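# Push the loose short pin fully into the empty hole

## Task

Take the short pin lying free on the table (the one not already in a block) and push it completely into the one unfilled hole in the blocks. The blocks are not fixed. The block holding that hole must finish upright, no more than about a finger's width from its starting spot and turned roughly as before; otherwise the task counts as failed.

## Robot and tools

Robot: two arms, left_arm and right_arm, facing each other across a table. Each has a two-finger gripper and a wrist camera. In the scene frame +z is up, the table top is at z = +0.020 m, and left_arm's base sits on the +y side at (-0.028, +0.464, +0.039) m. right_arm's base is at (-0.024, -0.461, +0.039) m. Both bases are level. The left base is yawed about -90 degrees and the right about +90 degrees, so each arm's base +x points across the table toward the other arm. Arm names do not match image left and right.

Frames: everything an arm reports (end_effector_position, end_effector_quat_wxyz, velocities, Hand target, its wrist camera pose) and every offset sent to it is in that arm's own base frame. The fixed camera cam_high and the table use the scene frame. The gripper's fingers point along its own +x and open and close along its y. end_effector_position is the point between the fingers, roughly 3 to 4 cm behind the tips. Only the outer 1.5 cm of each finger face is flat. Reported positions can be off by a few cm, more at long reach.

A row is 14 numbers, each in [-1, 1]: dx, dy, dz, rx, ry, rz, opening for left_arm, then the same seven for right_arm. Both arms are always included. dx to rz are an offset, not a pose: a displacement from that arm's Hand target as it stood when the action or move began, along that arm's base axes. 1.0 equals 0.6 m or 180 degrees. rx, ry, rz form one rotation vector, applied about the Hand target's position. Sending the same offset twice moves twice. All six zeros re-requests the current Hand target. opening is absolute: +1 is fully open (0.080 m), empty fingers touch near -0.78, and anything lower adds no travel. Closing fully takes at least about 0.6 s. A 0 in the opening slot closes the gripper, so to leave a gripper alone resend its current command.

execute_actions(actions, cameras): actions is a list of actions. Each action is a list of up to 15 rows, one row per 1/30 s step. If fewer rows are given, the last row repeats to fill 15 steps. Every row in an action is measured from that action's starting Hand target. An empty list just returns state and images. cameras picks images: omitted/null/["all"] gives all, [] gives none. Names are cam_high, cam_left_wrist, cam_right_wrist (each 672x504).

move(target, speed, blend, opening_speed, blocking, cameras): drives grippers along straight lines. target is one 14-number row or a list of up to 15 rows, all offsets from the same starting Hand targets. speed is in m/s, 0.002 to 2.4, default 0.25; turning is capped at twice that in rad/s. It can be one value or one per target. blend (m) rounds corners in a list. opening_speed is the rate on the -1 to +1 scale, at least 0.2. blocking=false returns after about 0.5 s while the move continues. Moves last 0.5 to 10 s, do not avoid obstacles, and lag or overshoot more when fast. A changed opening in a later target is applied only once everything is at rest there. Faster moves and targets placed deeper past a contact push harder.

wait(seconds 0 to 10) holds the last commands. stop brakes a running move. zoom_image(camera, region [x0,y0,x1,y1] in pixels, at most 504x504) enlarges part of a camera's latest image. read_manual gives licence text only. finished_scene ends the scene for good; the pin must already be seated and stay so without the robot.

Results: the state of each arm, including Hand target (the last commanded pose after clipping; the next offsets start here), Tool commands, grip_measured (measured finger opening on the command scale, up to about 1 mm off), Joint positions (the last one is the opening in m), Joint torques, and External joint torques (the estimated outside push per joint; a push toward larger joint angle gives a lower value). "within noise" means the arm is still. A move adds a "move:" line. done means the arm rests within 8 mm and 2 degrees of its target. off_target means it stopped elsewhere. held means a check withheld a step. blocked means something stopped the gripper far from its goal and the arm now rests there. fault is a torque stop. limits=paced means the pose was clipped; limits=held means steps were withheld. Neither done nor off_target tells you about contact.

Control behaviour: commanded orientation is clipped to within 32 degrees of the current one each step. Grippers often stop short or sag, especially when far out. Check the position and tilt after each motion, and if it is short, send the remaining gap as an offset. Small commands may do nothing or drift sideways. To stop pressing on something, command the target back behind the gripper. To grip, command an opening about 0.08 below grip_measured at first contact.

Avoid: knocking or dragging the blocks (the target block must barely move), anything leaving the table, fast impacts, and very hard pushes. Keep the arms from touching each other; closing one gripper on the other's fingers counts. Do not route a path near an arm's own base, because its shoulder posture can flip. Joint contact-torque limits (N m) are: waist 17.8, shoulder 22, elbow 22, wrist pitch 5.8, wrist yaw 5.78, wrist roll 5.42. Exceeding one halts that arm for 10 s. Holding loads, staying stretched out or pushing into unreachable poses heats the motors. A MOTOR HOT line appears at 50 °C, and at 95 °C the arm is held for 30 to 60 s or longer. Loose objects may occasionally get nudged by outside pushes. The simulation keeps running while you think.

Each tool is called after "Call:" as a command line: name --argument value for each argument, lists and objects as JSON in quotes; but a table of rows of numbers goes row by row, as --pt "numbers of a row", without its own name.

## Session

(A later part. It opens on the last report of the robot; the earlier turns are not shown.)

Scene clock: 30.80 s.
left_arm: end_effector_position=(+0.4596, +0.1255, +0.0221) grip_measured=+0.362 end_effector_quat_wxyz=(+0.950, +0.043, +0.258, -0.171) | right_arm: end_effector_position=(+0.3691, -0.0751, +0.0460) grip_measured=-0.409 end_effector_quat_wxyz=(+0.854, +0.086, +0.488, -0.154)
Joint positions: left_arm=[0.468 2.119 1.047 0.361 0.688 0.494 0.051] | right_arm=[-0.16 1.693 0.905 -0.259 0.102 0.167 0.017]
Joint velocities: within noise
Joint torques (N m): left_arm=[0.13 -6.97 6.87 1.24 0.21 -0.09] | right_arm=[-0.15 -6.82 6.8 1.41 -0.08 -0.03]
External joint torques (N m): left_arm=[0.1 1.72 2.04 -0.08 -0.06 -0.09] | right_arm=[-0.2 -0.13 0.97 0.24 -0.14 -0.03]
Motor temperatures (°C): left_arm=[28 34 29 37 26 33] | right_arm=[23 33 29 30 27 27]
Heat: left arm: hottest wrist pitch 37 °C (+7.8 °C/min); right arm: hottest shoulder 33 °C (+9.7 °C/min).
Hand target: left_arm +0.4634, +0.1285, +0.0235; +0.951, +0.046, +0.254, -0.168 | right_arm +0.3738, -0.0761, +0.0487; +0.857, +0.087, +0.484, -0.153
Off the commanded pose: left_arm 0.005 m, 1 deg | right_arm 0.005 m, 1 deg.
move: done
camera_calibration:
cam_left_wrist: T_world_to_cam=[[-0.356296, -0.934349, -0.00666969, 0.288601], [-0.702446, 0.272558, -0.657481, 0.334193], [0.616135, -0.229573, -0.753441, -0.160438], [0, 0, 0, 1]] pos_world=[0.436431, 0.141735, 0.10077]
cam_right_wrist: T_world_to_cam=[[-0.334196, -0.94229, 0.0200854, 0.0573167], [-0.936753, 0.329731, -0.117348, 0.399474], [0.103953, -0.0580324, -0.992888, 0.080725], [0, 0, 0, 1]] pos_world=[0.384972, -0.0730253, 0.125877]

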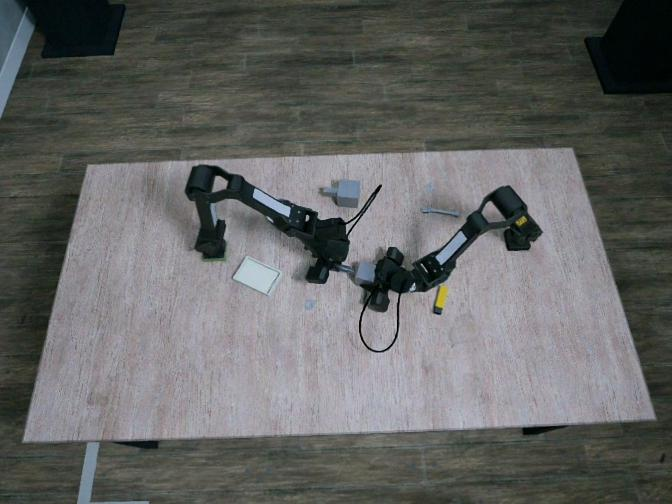

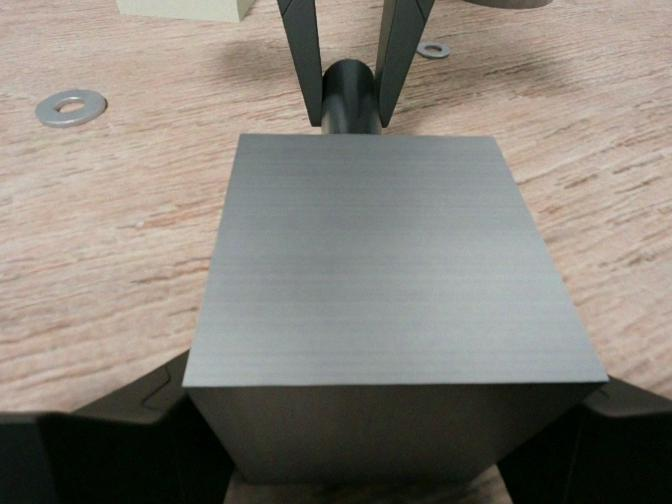

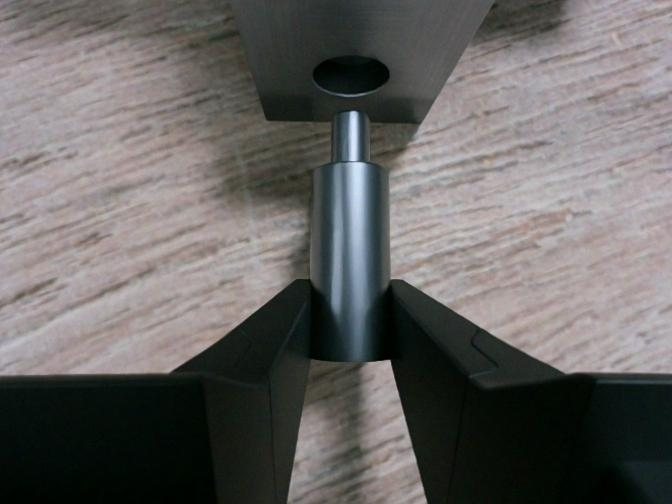

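Call:
move --target '[0,0,0,0,0,0,0.30,0.0145,-0.0060,-0.005,0.0015,0.0042,0,-0.5]' --speed 0.06

Call:
zoom_image --camera "cam_right_wrist" --region '[250, 0, 490, 180]'

Scene clock: 32.53 s.
left_arm: end_effector_position=(+0.4596, +0.1255, +0.0221) grip_measured=+0.362 end_effector_quat_wxyz=(+0.950, +0.043, +0.258, -0.171) | right_arm: end_effector_position=(+0.3778, -0.0786, +0.0432) grip_measured=-0.409 end_effector_quat_wxyz=(+0.851, +0.087, +0.494, -0.154)
Joint positions: left_arm=[0.468 2.119 1.047 0.361 0.688 0.494 0.051] | right_arm=[-0.168 1.737 0.95 -0.273 0.096 0.161 0.017]
Joint velocities: within noise
Joint torques (N m): left_arm=[0.13 -6.96 6.83 1.24 0.2 -0.1] | right_arm=[-0.16 -7.13 6.84 1.37 -0.09 -0.03]
External joint torques (N m): left_arm=[0.06 1.8 1.95 -0.1 -0.06 -0.1] | right_arm=[-0.15 -0.19 1.14 0.24 -0.15 -0.03]
Motor temperatures (°C): left_arm=[28 35 29 37 26 33] | right_arm=[23 33 29 30 27 27]
Heat: left arm: hottest wrist pitch 37 °C (+7.4 °C/min); right arm: hottest shoulder 33 °C (+9.2 °C/min).
Hand target: left_arm +0.4634, +0.1285, +0.0235; +0.951, +0.046, +0.254, -0.168 | right_arm +0.3825, -0.0797, +0.0457; +0.854, +0.088, +0.490, -0.153
Off the commanded pose: left_arm 0.005 m, 1 deg | right_arm 0.005 m, 1 deg.
move: done
camera_calibration:
cam_left_wrist: T_world_to_cam=[[-0.356296, -0.934349, -0.00666969, 0.288601], [-0.702446, 0.272558, -0.657481, 0.334193], [0.616135, -0.229573, -0.753441, -0.160438], [0, 0, 0, 1]] pos_world=[0.436431, 0.141735, 0.10077]
cam_right_wrist: T_world_to_cam=[[-0.333935, -0.942389, 0.0197617, 0.0569673], [-0.938133, 0.330243, -0.104139, 0.408414], [0.0916132, -0.0533148, -0.994366, 0.081931], [0, 0, 0, 1]] pos_world=[0.394664, -0.0768223, 0.122875]

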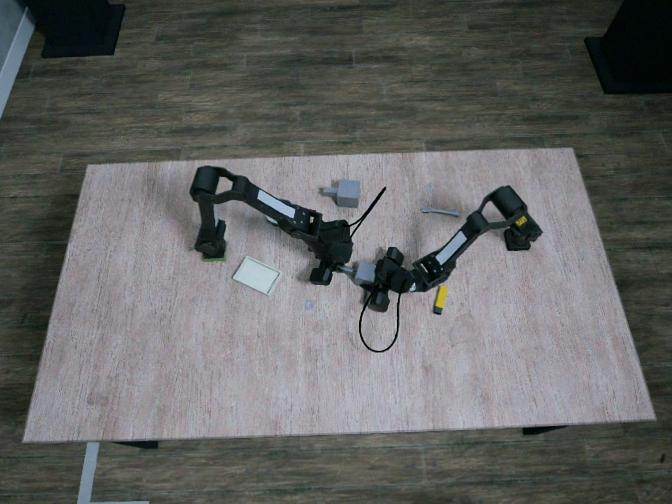

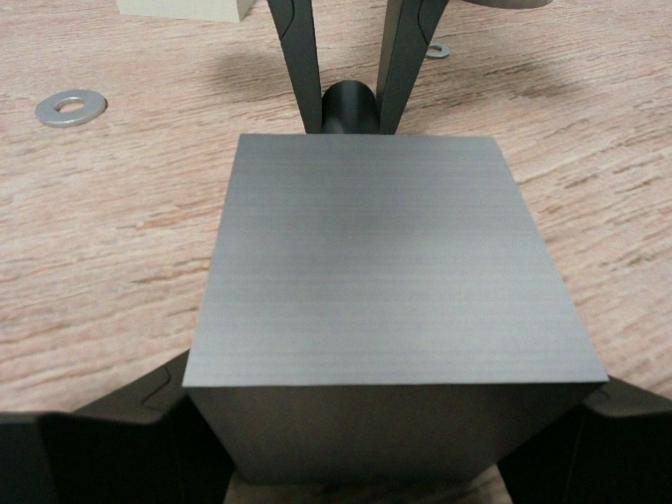

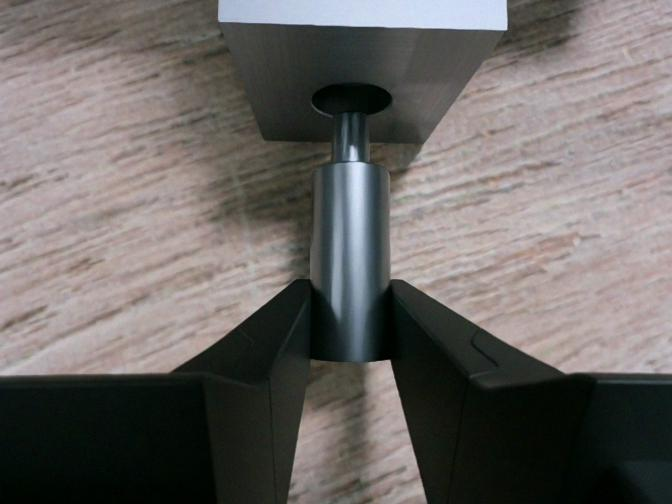

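Scaled by 2.100 from the camera's 672x504 image, which has a finer 960x720 frame.

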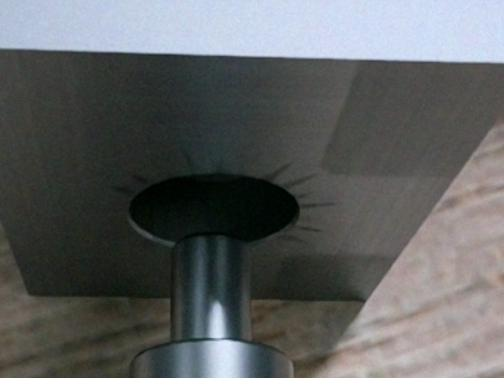

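Call:
move --target '[0,0,0,0,0,0,0.30,0.0217,-0.0087,0.0018,0,0,0,-0.5]' --speed 0.06

Call:
zoom_image --camera "cam_right_wrist" --region '[250, 80, 450, 230]'

Scene clock: 34.17 s.
left_arm: end_effector_position=(+0.4596, +0.1255, +0.0221) grip_measured=+0.362 end_effector_quat_wxyz=(+0.950, +0.043, +0.258, -0.171) | right_arm: end_effector_position=(+0.3899, -0.0833, +0.0440) grip_measured=-0.409 end_effector_quat_wxyz=(+0.850, +0.087, +0.496, -0.154)
Joint positions: left_arm=[0.468 2.119 1.047 0.361 0.688 0.494 0.051] | right_arm=[-0.176 1.78 1.009 -0.291 0.092 0.154 0.017]
Joint velocities: within noise
Joint torques (N m): left_arm=[0.11 -6.96 6.83 1.25 0.2 -0.09] | right_arm=[-0.18 -7.34 7.02 1.55 -0.08 -0.04]
External joint torques (N m): left_arm=[0.04 1.74 1.98 -0.08 -0.06 -0.09] | right_arm=[-0.1 -0.09 1.37 0.47 -0.15 -0.04]
Motor temperatures (°C): left_arm=[28 35 29 37 26 33] | right_arm=[23 33 29 30 27 27]
Heat: left arm: hottest wrist pitch 37 °C (+7.0 °C/min); right arm: hottest shoulder 33 °C (+8.8 °C/min).
Hand target: left_arm +0.4634, +0.1285, +0.0235; +0.951, +0.046, +0.254, -0.168 | right_arm +0.3955, -0.0848, +0.0468; +0.854, +0.088, +0.490, -0.153
Off the commanded pose: left_arm 0.005 m, 1 deg | right_arm 0.006 m, 1 deg.
move: done
camera_calibration:
cam_left_wrist: T_world_to_cam=[[-0.356296, -0.934349, -0.00666969, 0.288601], [-0.702446, 0.272558, -0.657481, 0.334193], [0.616135, -0.229573, -0.753441, -0.160438], [0, 0, 0, 1]] pos_world=[0.436431, 0.141735, 0.10077]
cam_right_wrist: T_world_to_cam=[[-0.333448, -0.942556, 0.020034, 0.0563232], [-0.938586, 0.329894, -0.101123, 0.421495], [0.0887046, -0.0525228, -0.994672, 0.0826206], [0, 0, 0, 1]] pos_world=[0.407062, -0.0816217, 0.123675]

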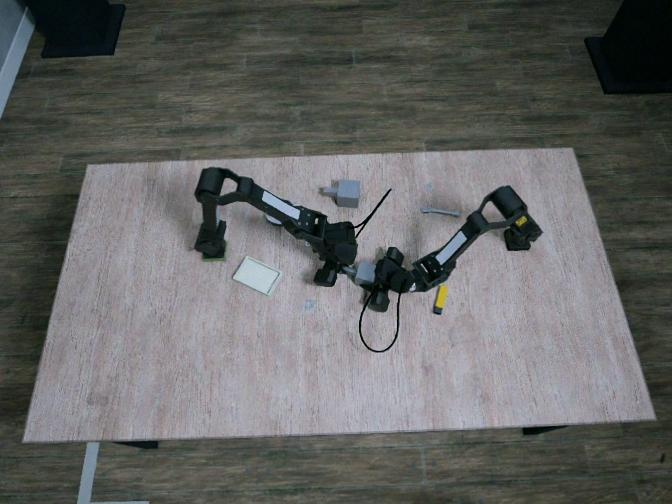

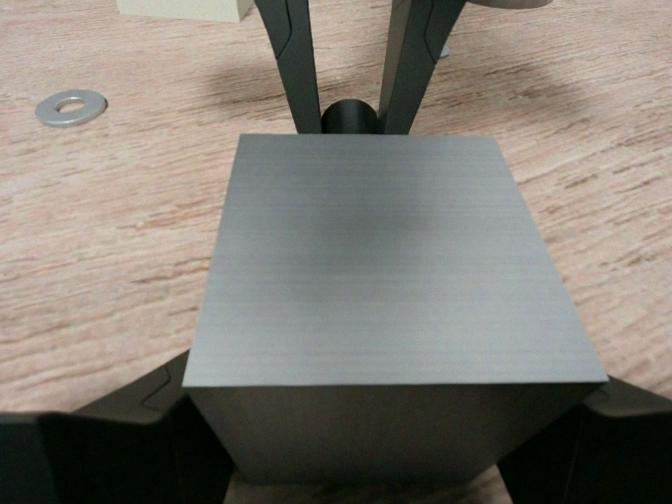

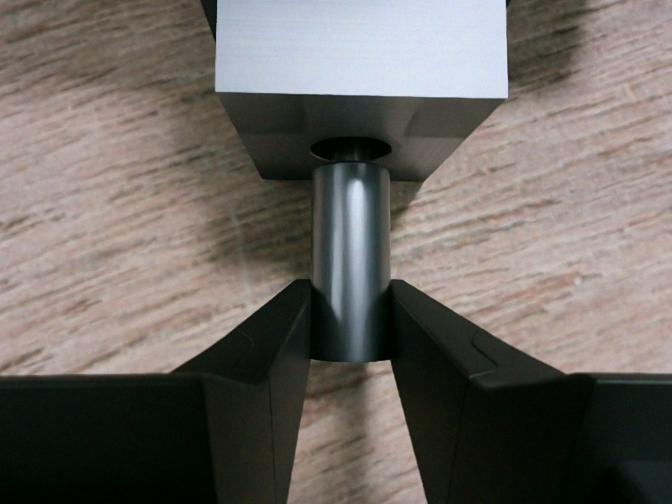

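Scaled by 2.520 from the camera's 672x504 image, which has a finer 960x720 frame.

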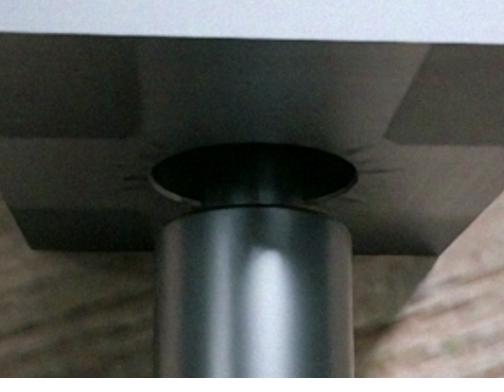

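Call:
move --target '[0,0,0,0,0,0,0.30,0.0127,-0.0046,0.0,0,0,0,-0.5]' --speed 0.03

Call:
zoom_image --camera "cam_right_wrist" --region '[250, 80, 450, 230]'

Scene clock: 35.33 s.
left_arm: end_effector_position=(+0.4595, +0.1252, +0.0221) grip_measured=+0.362 end_effector_quat_wxyz=(+0.950, +0.043, +0.258, -0.172) | right_arm: end_effector_position=(+0.3913, -0.0846, +0.0425) grip_measured=-0.409 end_effector_quat_wxyz=(+0.846, +0.087, +0.503, -0.154)
Joint positions: left_arm=[0.468 2.119 1.047 0.36 0.69 0.495 0.051] | right_arm=[-0.179 1.797 1.031 -0.314 0.091 0.151 0.017]
Joint velocities: within noise
Joint torques (N m): left_arm=[0.1 -6.99 6.82 1.3 0.12 -0.14] | right_arm=[-0.33 -6.26 8.19 2.69 -0.12 -0.07]
External joint torques (N m): left_arm=[0.03 1.69 2 -0.02 -0.15 -0.14] | right_arm=[-0.36 1.26 2.39 1.59 -0.17 -0.07]
Motor temperatures (°C): left_arm=[28 35 29 37 26 33] | right_arm=[23 32 30 30 27 27]
Heat: left arm: hottest wrist pitch 37 °C (+6.8 °C/min); right arm: hottest shoulder 32 °C (+6.8 °C/min).
Hand target: left_arm +0.4634, +0.1285, +0.0235; +0.951, +0.046, +0.255, -0.168 | right_arm +0.4031, -0.0877, +0.0468; +0.854, +0.088, +0.490, -0.153
Off the commanded pose: left_arm 0.005 m, 1 deg | right_arm 0.013 m, 2 deg.
move: off_target (right_arm)
camera_calibration:
cam_left_wrist: T_world_to_cam=[[-0.358411, -0.933543, -0.00626496, 0.289015], [-0.701857, 0.273874, -0.657563, 0.333635], [0.615579, -0.231281, -0.753373, -0.159982], [0, 0, 0, 1]] pos_world=[0.436232, 0.141433, 0.10067]
cam_right_wrist: T_world_to_cam=[[-0.333003, -0.942634, 0.0234451, 0.0552746], [-0.940236, 0.330073, -0.0837071, 0.422985], [0.0711665, -0.0499186, -0.996215, 0.0879912], [0, 0, 0, 1]] pos_world=[0.40985, -0.08312, 0.121769]

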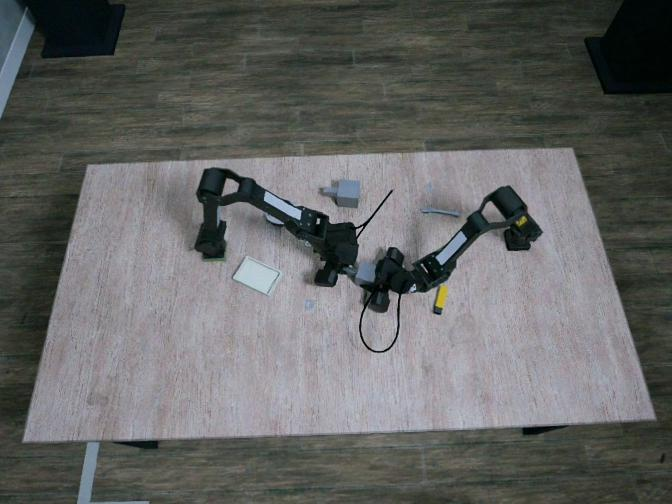

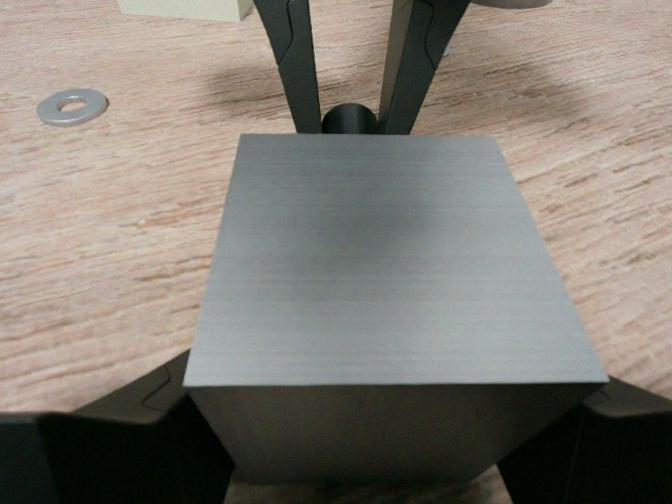

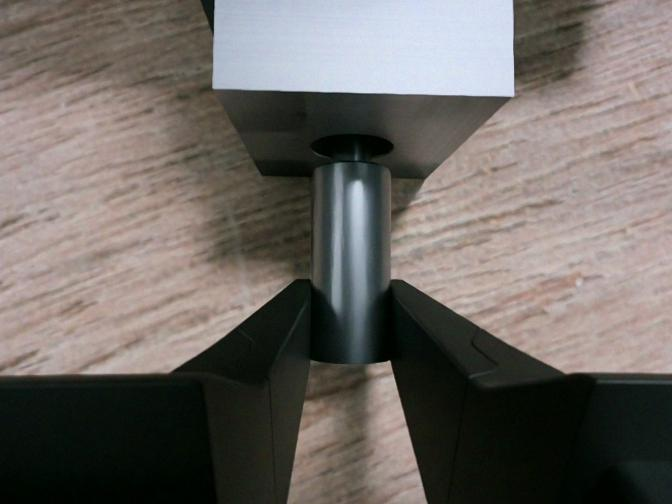

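Scaled by 2.520 from the camera's 672x504 image, which has a finer 960x720 frame.

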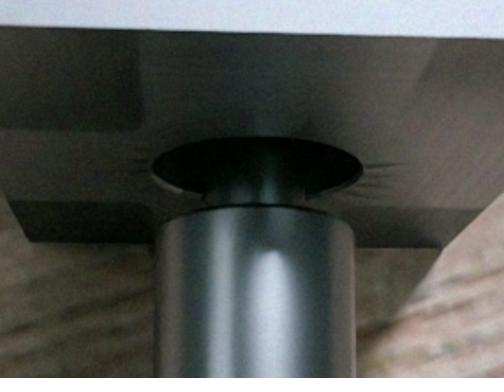

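Call:
move --target '[0,0,0,0,0,0,0.30,-0.050,0.0180,0.0,0,0,0,-0.5]' --speed 0.1

Call:
zoom_image --camera "cam_right_wrist" --region '[300, 30, 400, 110]'

Scene clock: 36.53 s.
left_arm: end_effector_position=(+0.4595, +0.1253, +0.0220) grip_measured=+0.362 end_effector_quat_wxyz=(+0.950, +0.043, +0.258, -0.172) | right_arm: end_effector_position=(+0.3723, -0.0770, +0.0407) grip_measured=-0.409 end_effector_quat_wxyz=(+0.849, +0.088, +0.499, -0.151)
Joint positions: left_arm=[0.468 2.119 1.047 0.36 0.69 0.495 0.051] | right_arm=[-0.168 1.727 0.933 -0.276 0.091 0.16 0.017]
Joint velocities: within noise
Joint torques (N m): left_arm=[0.1 -6.97 6.82 1.3 0.16 -0.14] | right_arm=[0.18 -10.2 4.85 1.65 0.13 0.13]
External joint torques (N m): left_arm=[0.08 1.6 2.06 0 -0.1 -0.14] | right_arm=[0.19 -3.36 -0.84 0.54 0.07 0.13]
Motor temperatures (°C): left_arm=[28 35 29 37 26 33] | right_arm=[23 33 30 30 27 27]
Heat: left arm: hottest wrist pitch 37 °C (+6.6 °C/min); right arm: hottest shoulder 33 °C (+8.2 °C/min).
Hand target: left_arm +0.4634, +0.1285, +0.0235; +0.951, +0.045, +0.255, -0.168 | right_arm +0.3731, -0.0768, +0.0467; +0.854, +0.088, +0.490, -0.153
Off the commanded pose: left_arm 0.005 m, 1 deg | right_arm 0.006 m, 1 deg.
move: done
camera_calibration:
cam_left_wrist: T_world_to_cam=[[-0.357868, -0.933749, -0.00662184, 0.288973], [-0.70213, 0.273759, -0.65732, 0.333788], [0.615584, -0.230584, -0.753583, -0.1601], [0, 0, 0, 1]] pos_world=[0.436332, 0.141534, 0.10067]
cam_right_wrist: T_world_to_cam=[[-0.330722, -0.943564, 0.0175894, 0.0554071], [-0.940173, 0.327803, -0.0928412, 0.402612], [0.0818357, -0.0472418, -0.995526, 0.0842486], [0, 0, 0, 1]] pos_world=[0.389955, -0.0757172, 0.120276]

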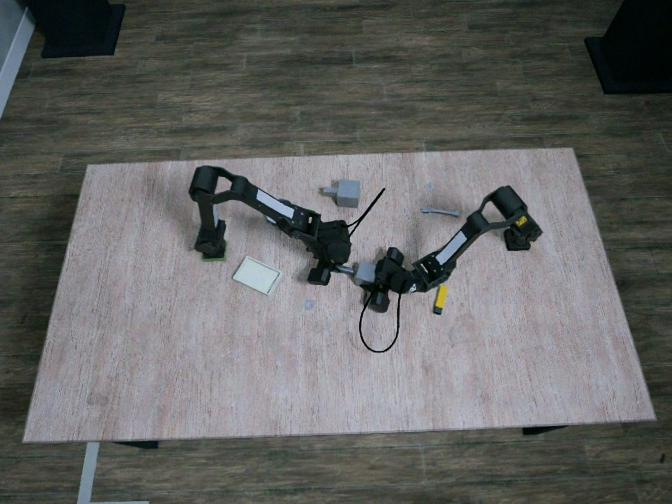

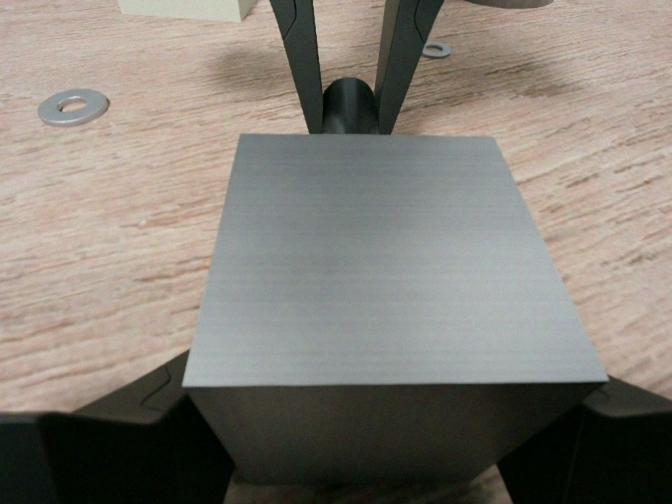

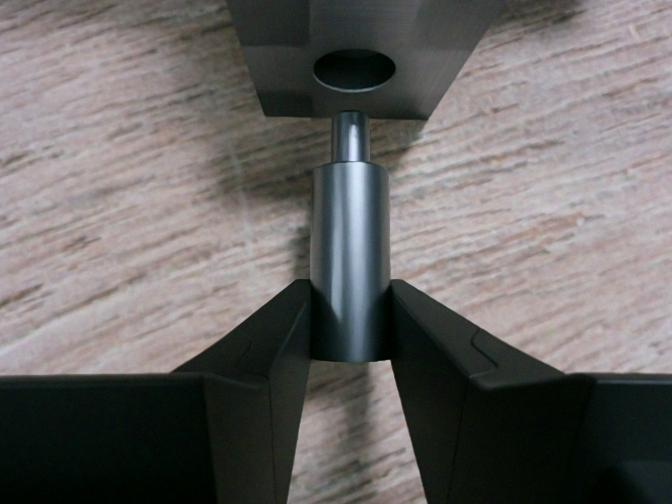

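Scaled by 5.040 from the camera's 672x504 image, which has a finer 960x720 frame.

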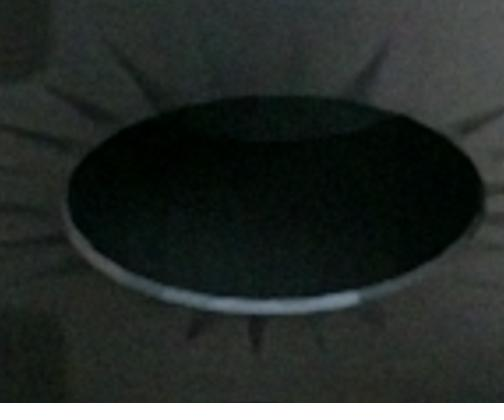

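Call:
move --pt "0 0 0 0 0 0 0.30 0.0327 -0.0120 0.0 0 0 0 -0.5" --pt "0 0 0 0 0 0 0.30 0.0327 -0.0120 -0.018 0 0 0 -0.5" --speed '[0.08,0.03]' --cameras '["cam_right_wrist"]'

Scene clock: 38.20 s.
left_arm: end_effector_position=(+0.4595, +0.1253, +0.0221) grip_measured=+0.362 end_effector_quat_wxyz=(+0.950, +0.043, +0.258, -0.172) | right_arm: end_effector_position=(+0.3903, -0.0833, +0.0389) grip_measured=-0.409 end_effector_quat_wxyz=(+0.853, +0.087, +0.492, -0.153)
Joint positions: left_arm=[0.468 2.119 1.047 0.36 0.69 0.495 0.051] | right_arm=[-0.176 1.788 0.991 -0.255 0.091 0.154 0.017]
Joint velocities: within noise
Joint torques (N m): left_arm=[0.11 -6.98 6.85 1.29 0.16 -0.14] | right_arm=[-0.11 -6.73 5.39 2.36 -0.05 -0.03]
External joint torques (N m): left_arm=[0.1 1.69 2.04 -0.02 -0.11 -0.14] | right_arm=[-0.12 0.62 -0.37 1.2 -0.1 -0.03]
Motor temperatures (°C): left_arm=[28 36 29 37 26 33] | right_arm=[23 33 30 31 27 27]
Heat: left arm: hottest wrist pitch 37 °C (+6.3 °C/min); right arm: hottest shoulder 33 °C (+7.9 °C/min).
Hand target: left_arm +0.4634, +0.1285, +0.0235; +0.951, +0.046, +0.254, -0.168 | right_arm +0.3927, -0.0840, +0.0359; +0.854, +0.088, +0.490, -0.153
Off the commanded pose: left_arm 0.005 m, 1 deg | right_arm 0.004 m, 0 deg.
move: done
camera_calibration:
cam_right_wrist: T_world_to_cam=[[-0.333912, -0.942442, 0.0174703, 0.056827], [-0.937503, 0.330122, -0.110029, 0.42135], [0.0979288, -0.0531185, -0.993775, 0.0737699], [0, 0, 0, 1]] pos_world=[0.406768, -0.0816222, 0.118679]
Images, in order (width x height): cam_right_wrist 672x504.

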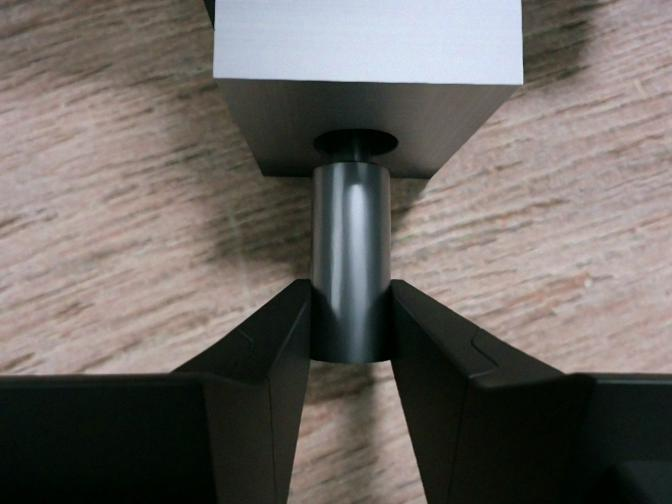

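Call:
move --target '[0,0,0,0,0,0,0.30,0,0,-0.006,0,0,0,-0.5]' --speed 0.03 --cameras '[]'

Scene clock: 39.00 s.
left_arm: end_effector_position=(+0.4595, +0.1253, +0.0221) grip_measured=+0.362 end_effector_quat_wxyz=(+0.950, +0.043, +0.258, -0.172) | right_arm: end_effector_position=(+0.3904, -0.0833, +0.0373) grip_measured=-0.409 end_effector_quat_wxyz=(+0.854, +0.087, +0.490, -0.153)
Joint positions: left_arm=[0.468 2.119 1.047 0.36 0.69 0.495 0.051] | right_arm=[-0.176 1.79 0.984 -0.243 0.091 0.154 0.017]
Joint velocities: within noise
Joint torques (N m): left_arm=[0.1 -6.96 6.85 1.29 0.16 -0.14] | right_arm=[-0.11 -6 5.35 2.55 -0.04 -0.03]
External joint torques (N m): left_arm=[0.06 1.78 1.97 -0.05 -0.12 -0.14] | right_arm=[-0.04 1.33 -0.35 1.41 -0.11 -0.03]
Motor temperatures (°C): left_arm=[28 36 29 37 26 33] | right_arm=[23 33 30 31 27 27]
Heat: left arm: hottest wrist pitch 37 °C (+6.2 °C/min); right arm: hottest shoulder 33 °C (+7.7 °C/min).
Hand target: left_arm +0.4634, +0.1285, +0.0235; +0.951, +0.046, +0.254, -0.168 | right_arm +0.3927, -0.0840, +0.0324; +0.854, +0.088, +0.490, -0.153
Off the commanded pose: left_arm 0.005 m, 1 deg | right_arm 0.006 m, 0 deg.
move: done
No camera images: "cameras" was empty.

Call:
move --target '[0,0,0,0,0,0,0.30,0,0,0.0327,0,0,0,-0.5]' --speed 0.04 --cameras '["cam_right_wrist"]'

Scene clock: 40.07 s.
left_arm: end_effector_position=(+0.4595, +0.1253, +0.0221) grip_measured=+0.362 end_effector_quat_wxyz=(+0.950, +0.043, +0.258, -0.172) | right_arm: end_effector_position=(+0.3879, -0.0829, +0.0414) grip_measured=-0.409 end_effector_quat_wxyz=(+0.846, +0.087, +0.503, -0.153)
Joint positions: left_arm=[0.468 2.119 1.047 0.36 0.69 0.495 0.051] | right_arm=[-0.176 1.786 1.013 -0.305 0.091 0.154 0.017]
Joint velocities: within noise
Joint torques (N m): left_arm=[0.12 -6.96 6.84 1.28 0.16 -0.13] | right_arm=[-0.09 -10.57 6.51 1.2 -0.04 -0.02]
External joint torques (N m): left_arm=[0.15 1.77 1.95 -0.05 -0.11 -0.13] | right_arm=[-0.07 -3.24 0.78 0.11 -0.1 -0.02]
Motor temperatures (°C): left_arm=[28 36 29 37 26 33] | right_arm=[23 33 30 31 27 27]
Heat: left arm: hottest wrist pitch 37 °C (+6.0 °C/min); right arm: hottest shoulder 33 °C (+7.5 °C/min).
Hand target: left_arm +0.4634, +0.1285, +0.0235; +0.951, +0.046, +0.254, -0.168 | right_arm +0.3927, -0.0840, +0.0519; +0.854, +0.088, +0.490, -0.153
Off the commanded pose: left_arm 0.005 m, 1 deg | right_arm 0.012 m, 2 deg.
move: off_target (right_arm)
camera_calibration:
cam_right_wrist: T_world_to_cam=[[-0.333377, -0.942543, 0.0217387, 0.0560074], [-0.940004, 0.33053, -0.0845147, 0.419124], [0.0724734, -0.0486097, -0.996185, 0.0868978], [0, 0, 0, 1]] pos_world=[0.406352, -0.0815193, 0.120771]
Images, in order (width x height): cam_right_wrist 672x504.

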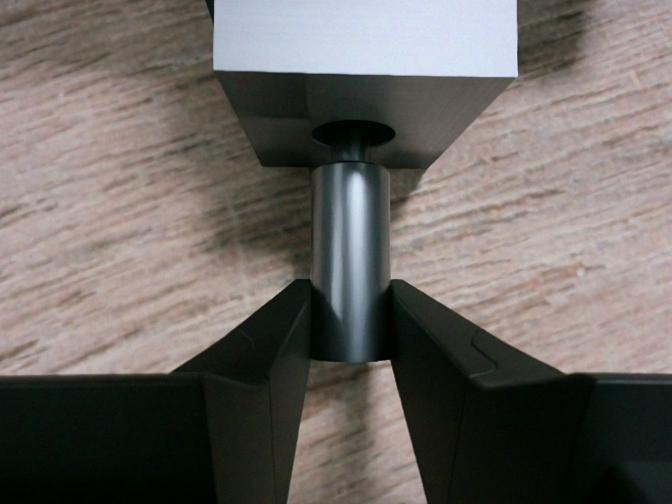

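Call:
move --target '[0,0,0,0,0,0,0.30,0,0,0.010,0,0,0,-0.5]' --speed 0.04 --cameras '["cam_right_wrist"]'

Scene clock: 41.03 s.
left_arm: end_effector_position=(+0.4595, +0.1253, +0.0221) grip_measured=+0.362 end_effector_quat_wxyz=(+0.950, +0.043, +0.258, -0.172) | right_arm: end_effector_position=(+0.3869, -0.0827, +0.0459) grip_measured=-0.409 end_effector_quat_wxyz=(+0.845, +0.087, +0.505, -0.153)
Joint positions: left_arm=[0.468 2.119 1.047 0.36 0.69 0.495 0.051] | right_arm=[-0.176 1.776 1.023 -0.331 0.091 0.154 0.017]
Joint velocities: within noise
Joint torques (N m): left_arm=[0.11 -6.97 6.84 1.28 0.15 -0.13] | right_arm=[-0.1 -10.74 6.83 1.34 -0.04 -0.02]
External joint torques (N m): left_arm=[0.1 1.76 1.97 -0.05 -0.12 -0.14] | right_arm=[-0.14 -3.45 1.07 0.25 -0.09 -0.02]
Motor temperatures (°C): left_arm=[28 36 29 38 26 33] | right_arm=[23 33 30 31 27 27]
Heat: left arm: hottest wrist pitch 38 °C (+7.3 °C/min); right arm: hottest shoulder 33 °C (+7.3 °C/min).
Hand target: left_arm +0.4634, +0.1285, +0.0235; +0.951, +0.045, +0.254, -0.168 | right_arm +0.3927, -0.0840, +0.0579; +0.854, +0.088, +0.490, -0.153
Off the commanded pose: left_arm 0.005 m, 1 deg | right_arm 0.013 m, 2 deg.
move: off_target (right_arm)
camera_calibration:
cam_right_wrist: T_world_to_cam=[[-0.333269, -0.942559, 0.0226672, 0.055644], [-0.940458, 0.330628, -0.078891, 0.418383], [0.0668651, -0.0476094, -0.996626, 0.0937401], [0, 0, 0, 1]] pos_world=[0.405748, -0.0814187, 0.125169]
Images, in order (width x height): cam_right_wrist 672x504.

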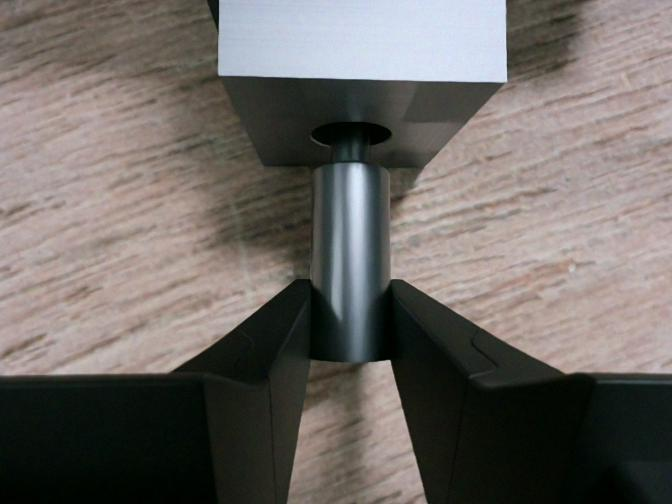

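Call:
move --target '[0,0,0,0,0,0,0.30,0,0,0.010,0,0,0,-0.5]' --speed 0.04 --cameras '["cam_right_wrist"]'

Scene clock: 42.00 s.
left_arm: end_effector_position=(+0.4595, +0.1253, +0.0221) grip_measured=+0.362 end_effector_quat_wxyz=(+0.950, +0.043, +0.258, -0.172) | right_arm: end_effector_position=(+0.3870, -0.0827, +0.0517) grip_measured=-0.409 end_effector_quat_wxyz=(+0.845, +0.087, +0.505, -0.153)
Joint positions: left_arm=[0.468 2.119 1.047 0.36 0.69 0.495 0.051] | right_arm=[-0.176 1.766 1.037 -0.356 0.091 0.154 0.017]
Joint velocities: within noise
Joint torques (N m): left_arm=[0.11 -6.98 6.9 1.3 0.16 -0.15] | right_arm=[-0.12 -10.76 6.94 1.33 -0.04 -0.02]
External joint torques (N m): left_arm=[0.04 1.69 2.08 -0.02 -0.11 -0.15] | right_arm=[-0.13 -3.51 1.15 0.25 -0.1 -0.03]
Motor temperatures (°C): left_arm=[28 36 29 38 26 33] | right_arm=[23 33 30 31 27 27]
Heat: left arm: hottest wrist pitch 38 °C (+7.1 °C/min); right arm: hottest shoulder 33 °C (+7.1 °C/min).
Hand target: left_arm +0.4634, +0.1285, +0.0235; +0.951, +0.045, +0.254, -0.168 | right_arm +0.3927, -0.0840, +0.0640; +0.854, +0.088, +0.490, -0.153
Off the commanded pose: left_arm 0.005 m, 1 deg | right_arm 0.014 m, 2 deg.
move: off_target (right_arm)
camera_calibration:
cam_right_wrist: T_world_to_cam=[[-0.332953, -0.942665, 0.0229247, 0.0553752], [-0.940599, 0.330313, -0.0785276, 0.418918], [0.0664529, -0.047709, -0.996648, 0.0996758], [0, 0, 0, 1]] pos_world=[0.405848, -0.0814186, 0.130969]
Images, in order (width x height): cam_right_wrist 672x504.

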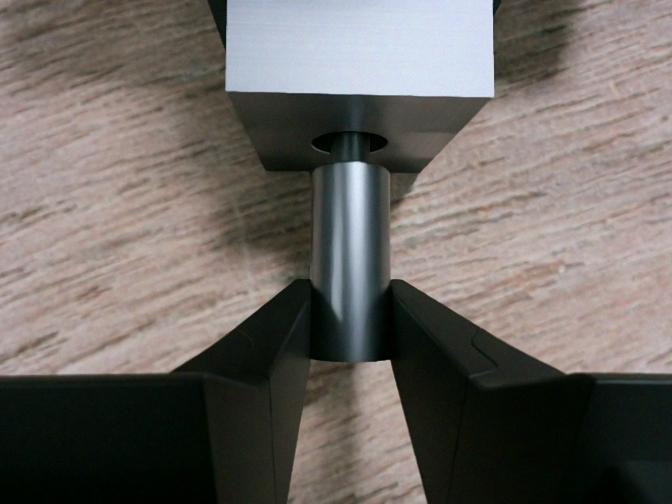

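Call:
move --target '[0,0,0,0,0,0,0.30,0,0,0.007,0,0,0,-0.5]' --speed 0.04 --cameras '["cam_right_wrist"]'

Scene clock: 44.03 s.
left_arm: end_effector_position=(+0.4595, +0.1253, +0.0221) grip_measured=+0.362 end_effector_quat_wxyz=(+0.950, +0.043, +0.258, -0.172) | right_arm: end_effector_position=(+0.3860, -0.0825, +0.0536) grip_measured=-0.409 end_effector_quat_wxyz=(+0.843, +0.087, +0.508, -0.153)
Joint positions: left_arm=[0.468 2.119 1.047 0.36 0.69 0.495 0.051] | right_arm=[-0.176 1.762 1.044 -0.373 0.091 0.154 0.017]
Joint velocities: within noise
Joint torques (N m): left_arm=[0.11 -6.99 6.84 1.29 0.16 -0.13] | right_arm=[-0.11 -11.24 7.18 1.36 -0.04 -0.02]
External joint torques (N m): left_arm=[0.16 1.67 2.02 -0.03 -0.12 -0.13] | right_arm=[-0.15 -3.91 1.28 0.27 -0.1 -0.02]
Motor temperatures (°C): left_arm=[28 36 30 38 26 33] | right_arm=[23 34 30 31 27 27]
Heat: left arm: hottest wrist pitch 38 °C (+6.8 °C/min); right arm: hottest shoulder 34 °C (+8.2 °C/min).
Hand target: left_arm +0.4634, +0.1285, +0.0235; +0.951, +0.045, +0.254, -0.168 | right_arm +0.3927, -0.0840, +0.0681; +0.854, +0.088, +0.490, -0.153
Off the commanded pose: left_arm 0.005 m, 1 deg | right_arm 0.016 m, 2 deg.
move: off_target (right_arm)
camera_calibration:
cam_right_wrist: T_world_to_cam=[[-0.33279, -0.942695, 0.0240292, 0.0550816], [-0.941107, 0.330399, -0.0717931, 0.417957], [0.0597398, -0.0465061, -0.99713, 0.104283], [0, 0, 0, 1]] pos_world=[0.405443, -0.0813179, 0.132667]
Images, in order (width x height): cam_right_wrist 672x504.

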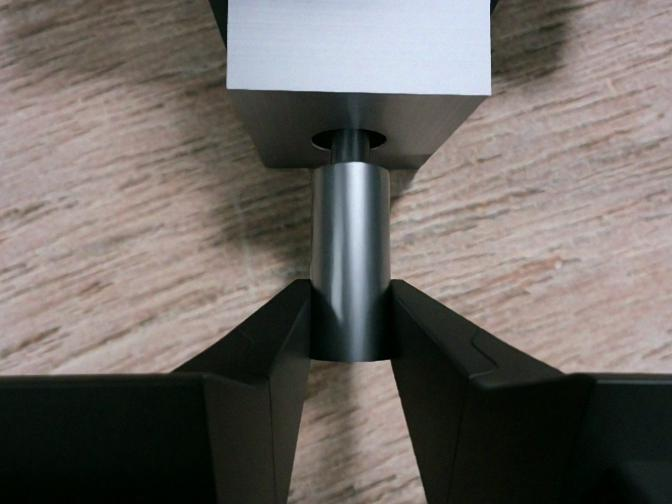

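Call:
move --pt "0 0 0 0 0 0 0.30 -0.007 0.0025 -0.0365 0 0 0 -0.5" --pt "0 0 0 0 0 0 0.30 0.0 0 -0.0305 0 0 0 -0.5" --speed 0.05 --cameras '[]'

Scene clock: 45.20 s.
left_arm: end_effector_position=(+0.4595, +0.1253, +0.0221) grip_measured=+0.362 end_effector_quat_wxyz=(+0.950, +0.043, +0.258, -0.172) | right_arm: end_effector_position=(+0.3882, -0.0829, +0.0475) grip_measured=-0.409 end_effector_quat_wxyz=(+0.851, +0.087, +0.494, -0.153)
Joint positions: left_arm=[0.468 2.119 1.047 0.36 0.69 0.495 0.051] | right_arm=[-0.176 1.766 1.006 -0.299 0.091 0.154 0.017]
Joint velocities: within noise
Joint torques (N m): left_arm=[0.11 -6.97 6.82 1.3 0.16 -0.13] | right_arm=[-0.11 -7.42 6.86 1.38 -0.03 -0.01]
External joint torques (N m): left_arm=[0.09 1.71 1.96 -0.03 -0.11 -0.13] | right_arm=[-0.11 -0.13 1 0.24 -0.09 -0.02]
Motor temperatures (°C): left_arm=[28 36 30 38 26 33] | right_arm=[23 34 30 31 27 27]
Heat: left arm: hottest wrist pitch 38 °C (+6.6 °C/min); right arm: hottest shoulder 34 °C (+8.0 °C/min).
Hand target: left_arm +0.4634, +0.1285, +0.0235; +0.951, +0.046, +0.254, -0.168 | right_arm +0.3927, -0.0840, +0.0499; +0.854, +0.088, +0.490, -0.153
Off the commanded pose: left_arm 0.005 m, 1 deg | right_arm 0.005 m, 1 deg.
move: done
No camera images: "cameras" was empty.

Call:
move --target '[0,0,0,0,0,0,0.30,0.0125,-0.0046,-0.0036,0,0,0,-0.5]' --speed 0.02 --cameras '["cam_right_wrist"]'

Scene clock: 46.07 s.
left_arm: end_effector_position=(+0.4595, +0.1253, +0.0221) grip_measured=+0.362 end_effector_quat_wxyz=(+0.950, +0.043, +0.258, -0.172) | right_arm: end_effector_position=(+0.3953, -0.0858, +0.0460) grip_measured=-0.409 end_effector_quat_wxyz=(+0.851, +0.087, +0.495, -0.154)
Joint positions: left_arm=[0.468 2.119 1.047 0.36 0.69 0.495 0.051] | right_arm=[-0.18 1.795 1.036 -0.3 0.091 0.151 0.017]
Joint velocities: within noise
Joint torques (N m): left_arm=[0.1 -6.97 6.84 1.28 0.16 -0.12] | right_arm=[-0.13 -7.43 6.83 1.63 -0.1 -0.04]
External joint torques (N m): left_arm=[0.08 1.79 1.96 -0.05 -0.11 -0.12] | right_arm=[-0.14 0.06 0.98 0.48 -0.15 -0.04]
Motor temperatures (°C): left_arm=[27 36 30 38 26 33] | right_arm=[23 34 31 31 27 27]
Heat: left arm: hottest wrist pitch 38 °C (+6.5 °C/min); right arm: hottest shoulder 34 °C (+7.8 °C/min).
Hand target: left_arm +0.4634, +0.1285, +0.0235; +0.951, +0.046, +0.254, -0.168 | right_arm +0.4003, -0.0869, +0.0478; +0.854, +0.088, +0.490, -0.153
Off the commanded pose: left_arm 0.005 m, 1 deg | right_arm 0.005 m, 1 deg.
move: done
camera_calibration:
cam_right_wrist: T_world_to_cam=[[-0.334692, -0.942114, 0.020032, 0.0562109], [-0.937969, 0.331027, -0.103127, 0.427498], [0.0905264, -0.0533053, -0.994466, 0.0831747], [0, 0, 0, 1]] pos_world=[0.412264, -0.0841227, 0.125675]
Images, in order (width x height): cam_right_wrist 672x504.

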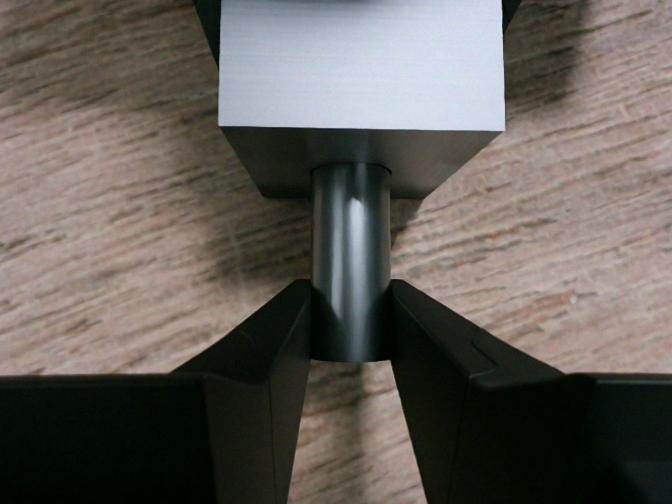

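Call:
move --target '[0,0,0,0,0,0,0.30,0.0125,-0.0046,-0.0005,0,0,0,-0.5]' --speed 0.02 --cameras '["cam_right_wrist"]'

Call:
zoom_image --camera "cam_right_wrist" --region '[250, 80, 450, 230]'

Scene clock: 46.97 s.
left_arm: end_effector_position=(+0.4595, +0.1253, +0.0221) grip_measured=+0.362 end_effector_quat_wxyz=(+0.950, +0.043, +0.258, -0.172) | right_arm: end_effector_position=(+0.3994, -0.0874, +0.0447) grip_measured=-0.409 end_effector_quat_wxyz=(+0.849, +0.086, +0.498, -0.154)
Joint positions: left_arm=[0.468 2.119 1.047 0.36 0.69 0.495 0.051] | right_arm=[-0.183 1.817 1.061 -0.313 0.09 0.148 0.017]
Joint velocities: within noise
Joint torques (N m): left_arm=[0.11 -7.01 6.84 1.29 0.16 -0.13] | right_arm=[-0.22 -6.95 7.64 2.09 -0.12 -0.04]
External joint torques (N m): left_arm=[0.08 1.75 1.94 -0.06 -0.11 -0.13] | right_arm=[-0.15 0.58 1.95 1 -0.19 -0.04]
Motor temperatures (°C): left_arm=[27 37 30 38 26 33] | right_arm=[23 34 31 31 27 27]
Heat: left arm: hottest wrist pitch 38 °C (+6.4 °C/min); right arm: hottest shoulder 34 °C (+7.7 °C/min).
Hand target: left_arm +0.4634, +0.1285, +0.0235; +0.951, +0.046, +0.254, -0.168 | right_arm +0.4077, -0.0895, +0.0474; +0.854, +0.088, +0.490, -0.153
Off the commanded pose: left_arm 0.005 m, 1 deg | right_arm 0.009 m, 1 deg.
move: off_target (right_arm)
camera_calibration:
cam_right_wrist: T_world_to_cam=[[-0.333516, -0.942479, 0.022352, 0.055529], [-0.939172, 0.330097, -0.0948216, 0.43176], [0.0819891, -0.0526169, -0.995243, 0.0848764], [0, 0, 0, 1]] pos_world=[0.417058, -0.0857218, 0.124172]
Images, in order (width x height): cam_right_wrist 672x504.

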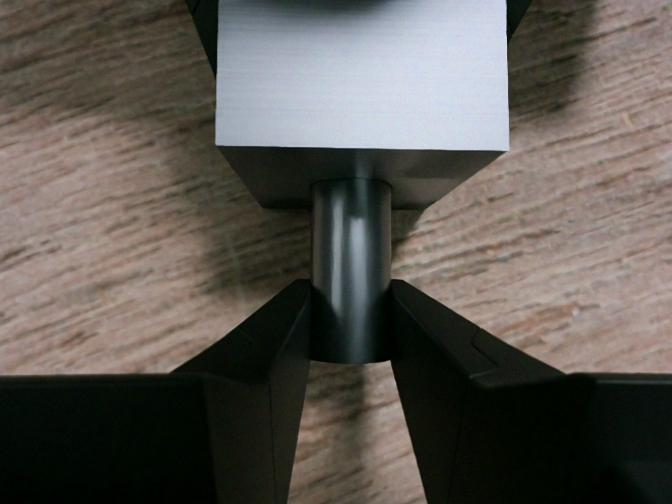

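Scaled by 2.520 from the camera's 672x504 image, which has a finer 960x720 frame.

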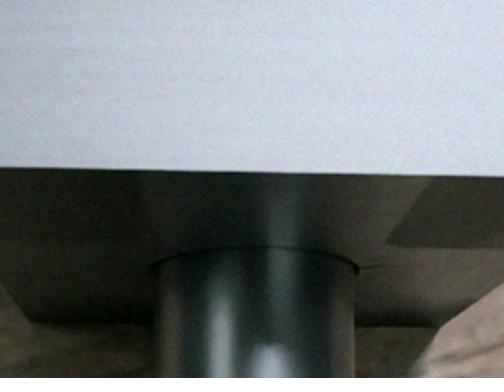

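Call:
move --target '[0,0,0,0,0,0,0.30,0.010,-0.0037,0.003,0,0,0,-0.5]' --speed 0.02 --cameras '["cam_right_wrist"]'

Scene clock: 47.87 s.
left_arm: end_effector_position=(+0.4595, +0.1253, +0.0221) grip_measured=+0.362 end_effector_quat_wxyz=(+0.950, +0.043, +0.258, -0.172) | right_arm: end_effector_position=(+0.4034, -0.0892, +0.0450) grip_measured=-0.409 end_effector_quat_wxyz=(+0.847, +0.087, +0.502, -0.154)
Joint positions: left_arm=[0.468 2.119 1.047 0.36 0.69 0.495 0.051] | right_arm=[-0.186 1.834 1.089 -0.33 0.088 0.145 0.017]
Joint velocities: within noise
Joint torques (N m): left_arm=[0.11 -6.99 6.87 1.29 0.16 -0.13] | right_arm=[-0.25 -7.06 8.07 2.36 -0.13 -0.04]
External joint torques (N m): left_arm=[0.08 1.74 1.99 -0.05 -0.1 -0.13] | right_arm=[-0.29 0.73 2.24 1.25 -0.18 -0.04]
Motor temperatures (°C): left_arm=[27 37 30 38 26 33] | right_arm=[23 34 31 32 27 27]
Heat: left arm: hottest wrist pitch 38 °C (+6.3 °C/min); right arm: hottest shoulder 34 °C (+7.5 °C/min).
Hand target: left_arm +0.4634, +0.1285, +0.0235; +0.951, +0.046, +0.254, -0.168 | right_arm +0.4137, -0.0918, +0.0492; +0.854, +0.088, +0.490, -0.153
Off the commanded pose: left_arm 0.005 m, 1 deg | right_arm 0.011 m, 2 deg.
move: off_target (right_arm)
camera_calibration:
cam_right_wrist: T_world_to_cam=[[-0.333178, -0.94258, 0.0231132, 0.0550215], [-0.939902, 0.330091, -0.087313, 0.436094], [0.07467, -0.050815, -0.995913, 0.0879242], [0, 0, 0, 1]] pos_world=[0.421653, -0.0876206, 0.12437]
Images, in order (width x height): cam_right_wrist 672x504.

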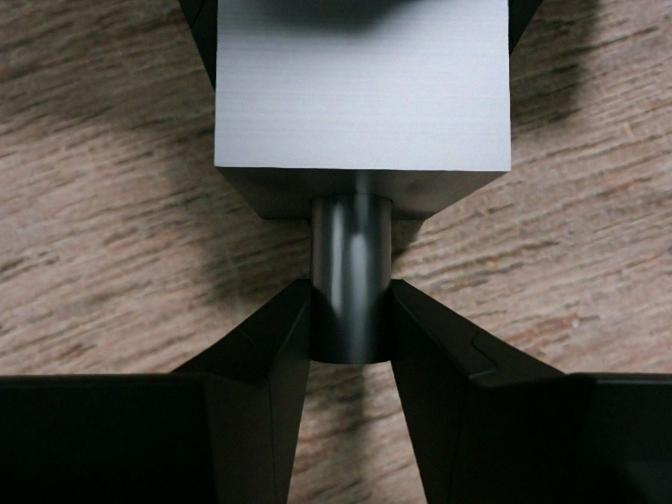

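Call:
move --target '[0,0,0,0,0,0,0.30,0.0157,-0.0058,0.002,0,0,0,-0.5]' --speed 0.03 --cameras '["cam_right_wrist"]'

Scene clock: 48.77 s.
left_arm: end_effector_position=(+0.4591, +0.1255, +0.0219) grip_measured=+0.362 end_effector_quat_wxyz=(+0.950, +0.043, +0.258, -0.173) | right_arm: end_effector_position=(+0.4069, -0.0911, +0.0441) grip_measured=-0.409 end_effector_quat_wxyz=(+0.842, +0.087, +0.510, -0.154)
Joint positions: left_arm=[0.47 2.119 1.047 0.358 0.692 0.497 0.051] | right_arm=[-0.189 1.857 1.125 -0.361 0.086 0.141 0.017]
Joint velocities: within noise
Joint torques (N m): left_arm=[-0.04 -6.98 6.82 1.42 0.05 -0.21] | right_arm=[-0.3 -6.47 9.13 3.45 -0.12 -0.06]
External joint torques (N m): left_arm=[0.02 1.74 1.97 0.1 -0.24 -0.22] | right_arm=[-0.3 1.46 3.33 2.37 -0.18 -0.06]
Motor temperatures (°C): left_arm=[27 37 30 38 26 33] | right_arm=[23 34 31 32 27 27]
Heat: left arm: hottest wrist pitch 38 °C (+6.2 °C/min); right arm: hottest shoulder 34 °C (+7.4 °C/min).
Hand target: left_arm +0.4634, +0.1286, +0.0235; +0.951, +0.045, +0.255, -0.168 | right_arm +0.4231, -0.0953, +0.0503; +0.854, +0.088, +0.490, -0.153
Off the commanded pose: left_arm 0.005 m, 1 deg | right_arm 0.018 m, 3 deg.
move: off_target (right_arm)
camera_calibration:
cam_right_wrist: T_world_to_cam=[[-0.332635, -0.942699, 0.025941, 0.0539573], [-0.941407, 0.330302, -0.0682119, 0.439737], [0.0557349, -0.0471107, -0.997334, 0.0947216], [0, 0, 0, 1]] pos_world=[0.426641, -0.0899182, 0.123065]
Images, in order (width x height): cam_right_wrist 672x504.

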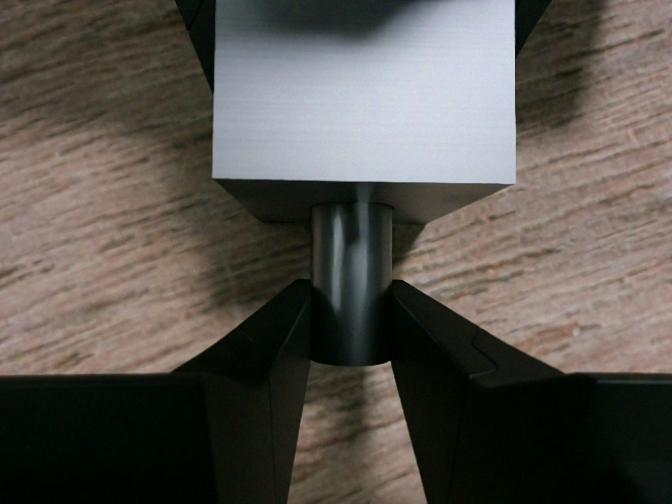

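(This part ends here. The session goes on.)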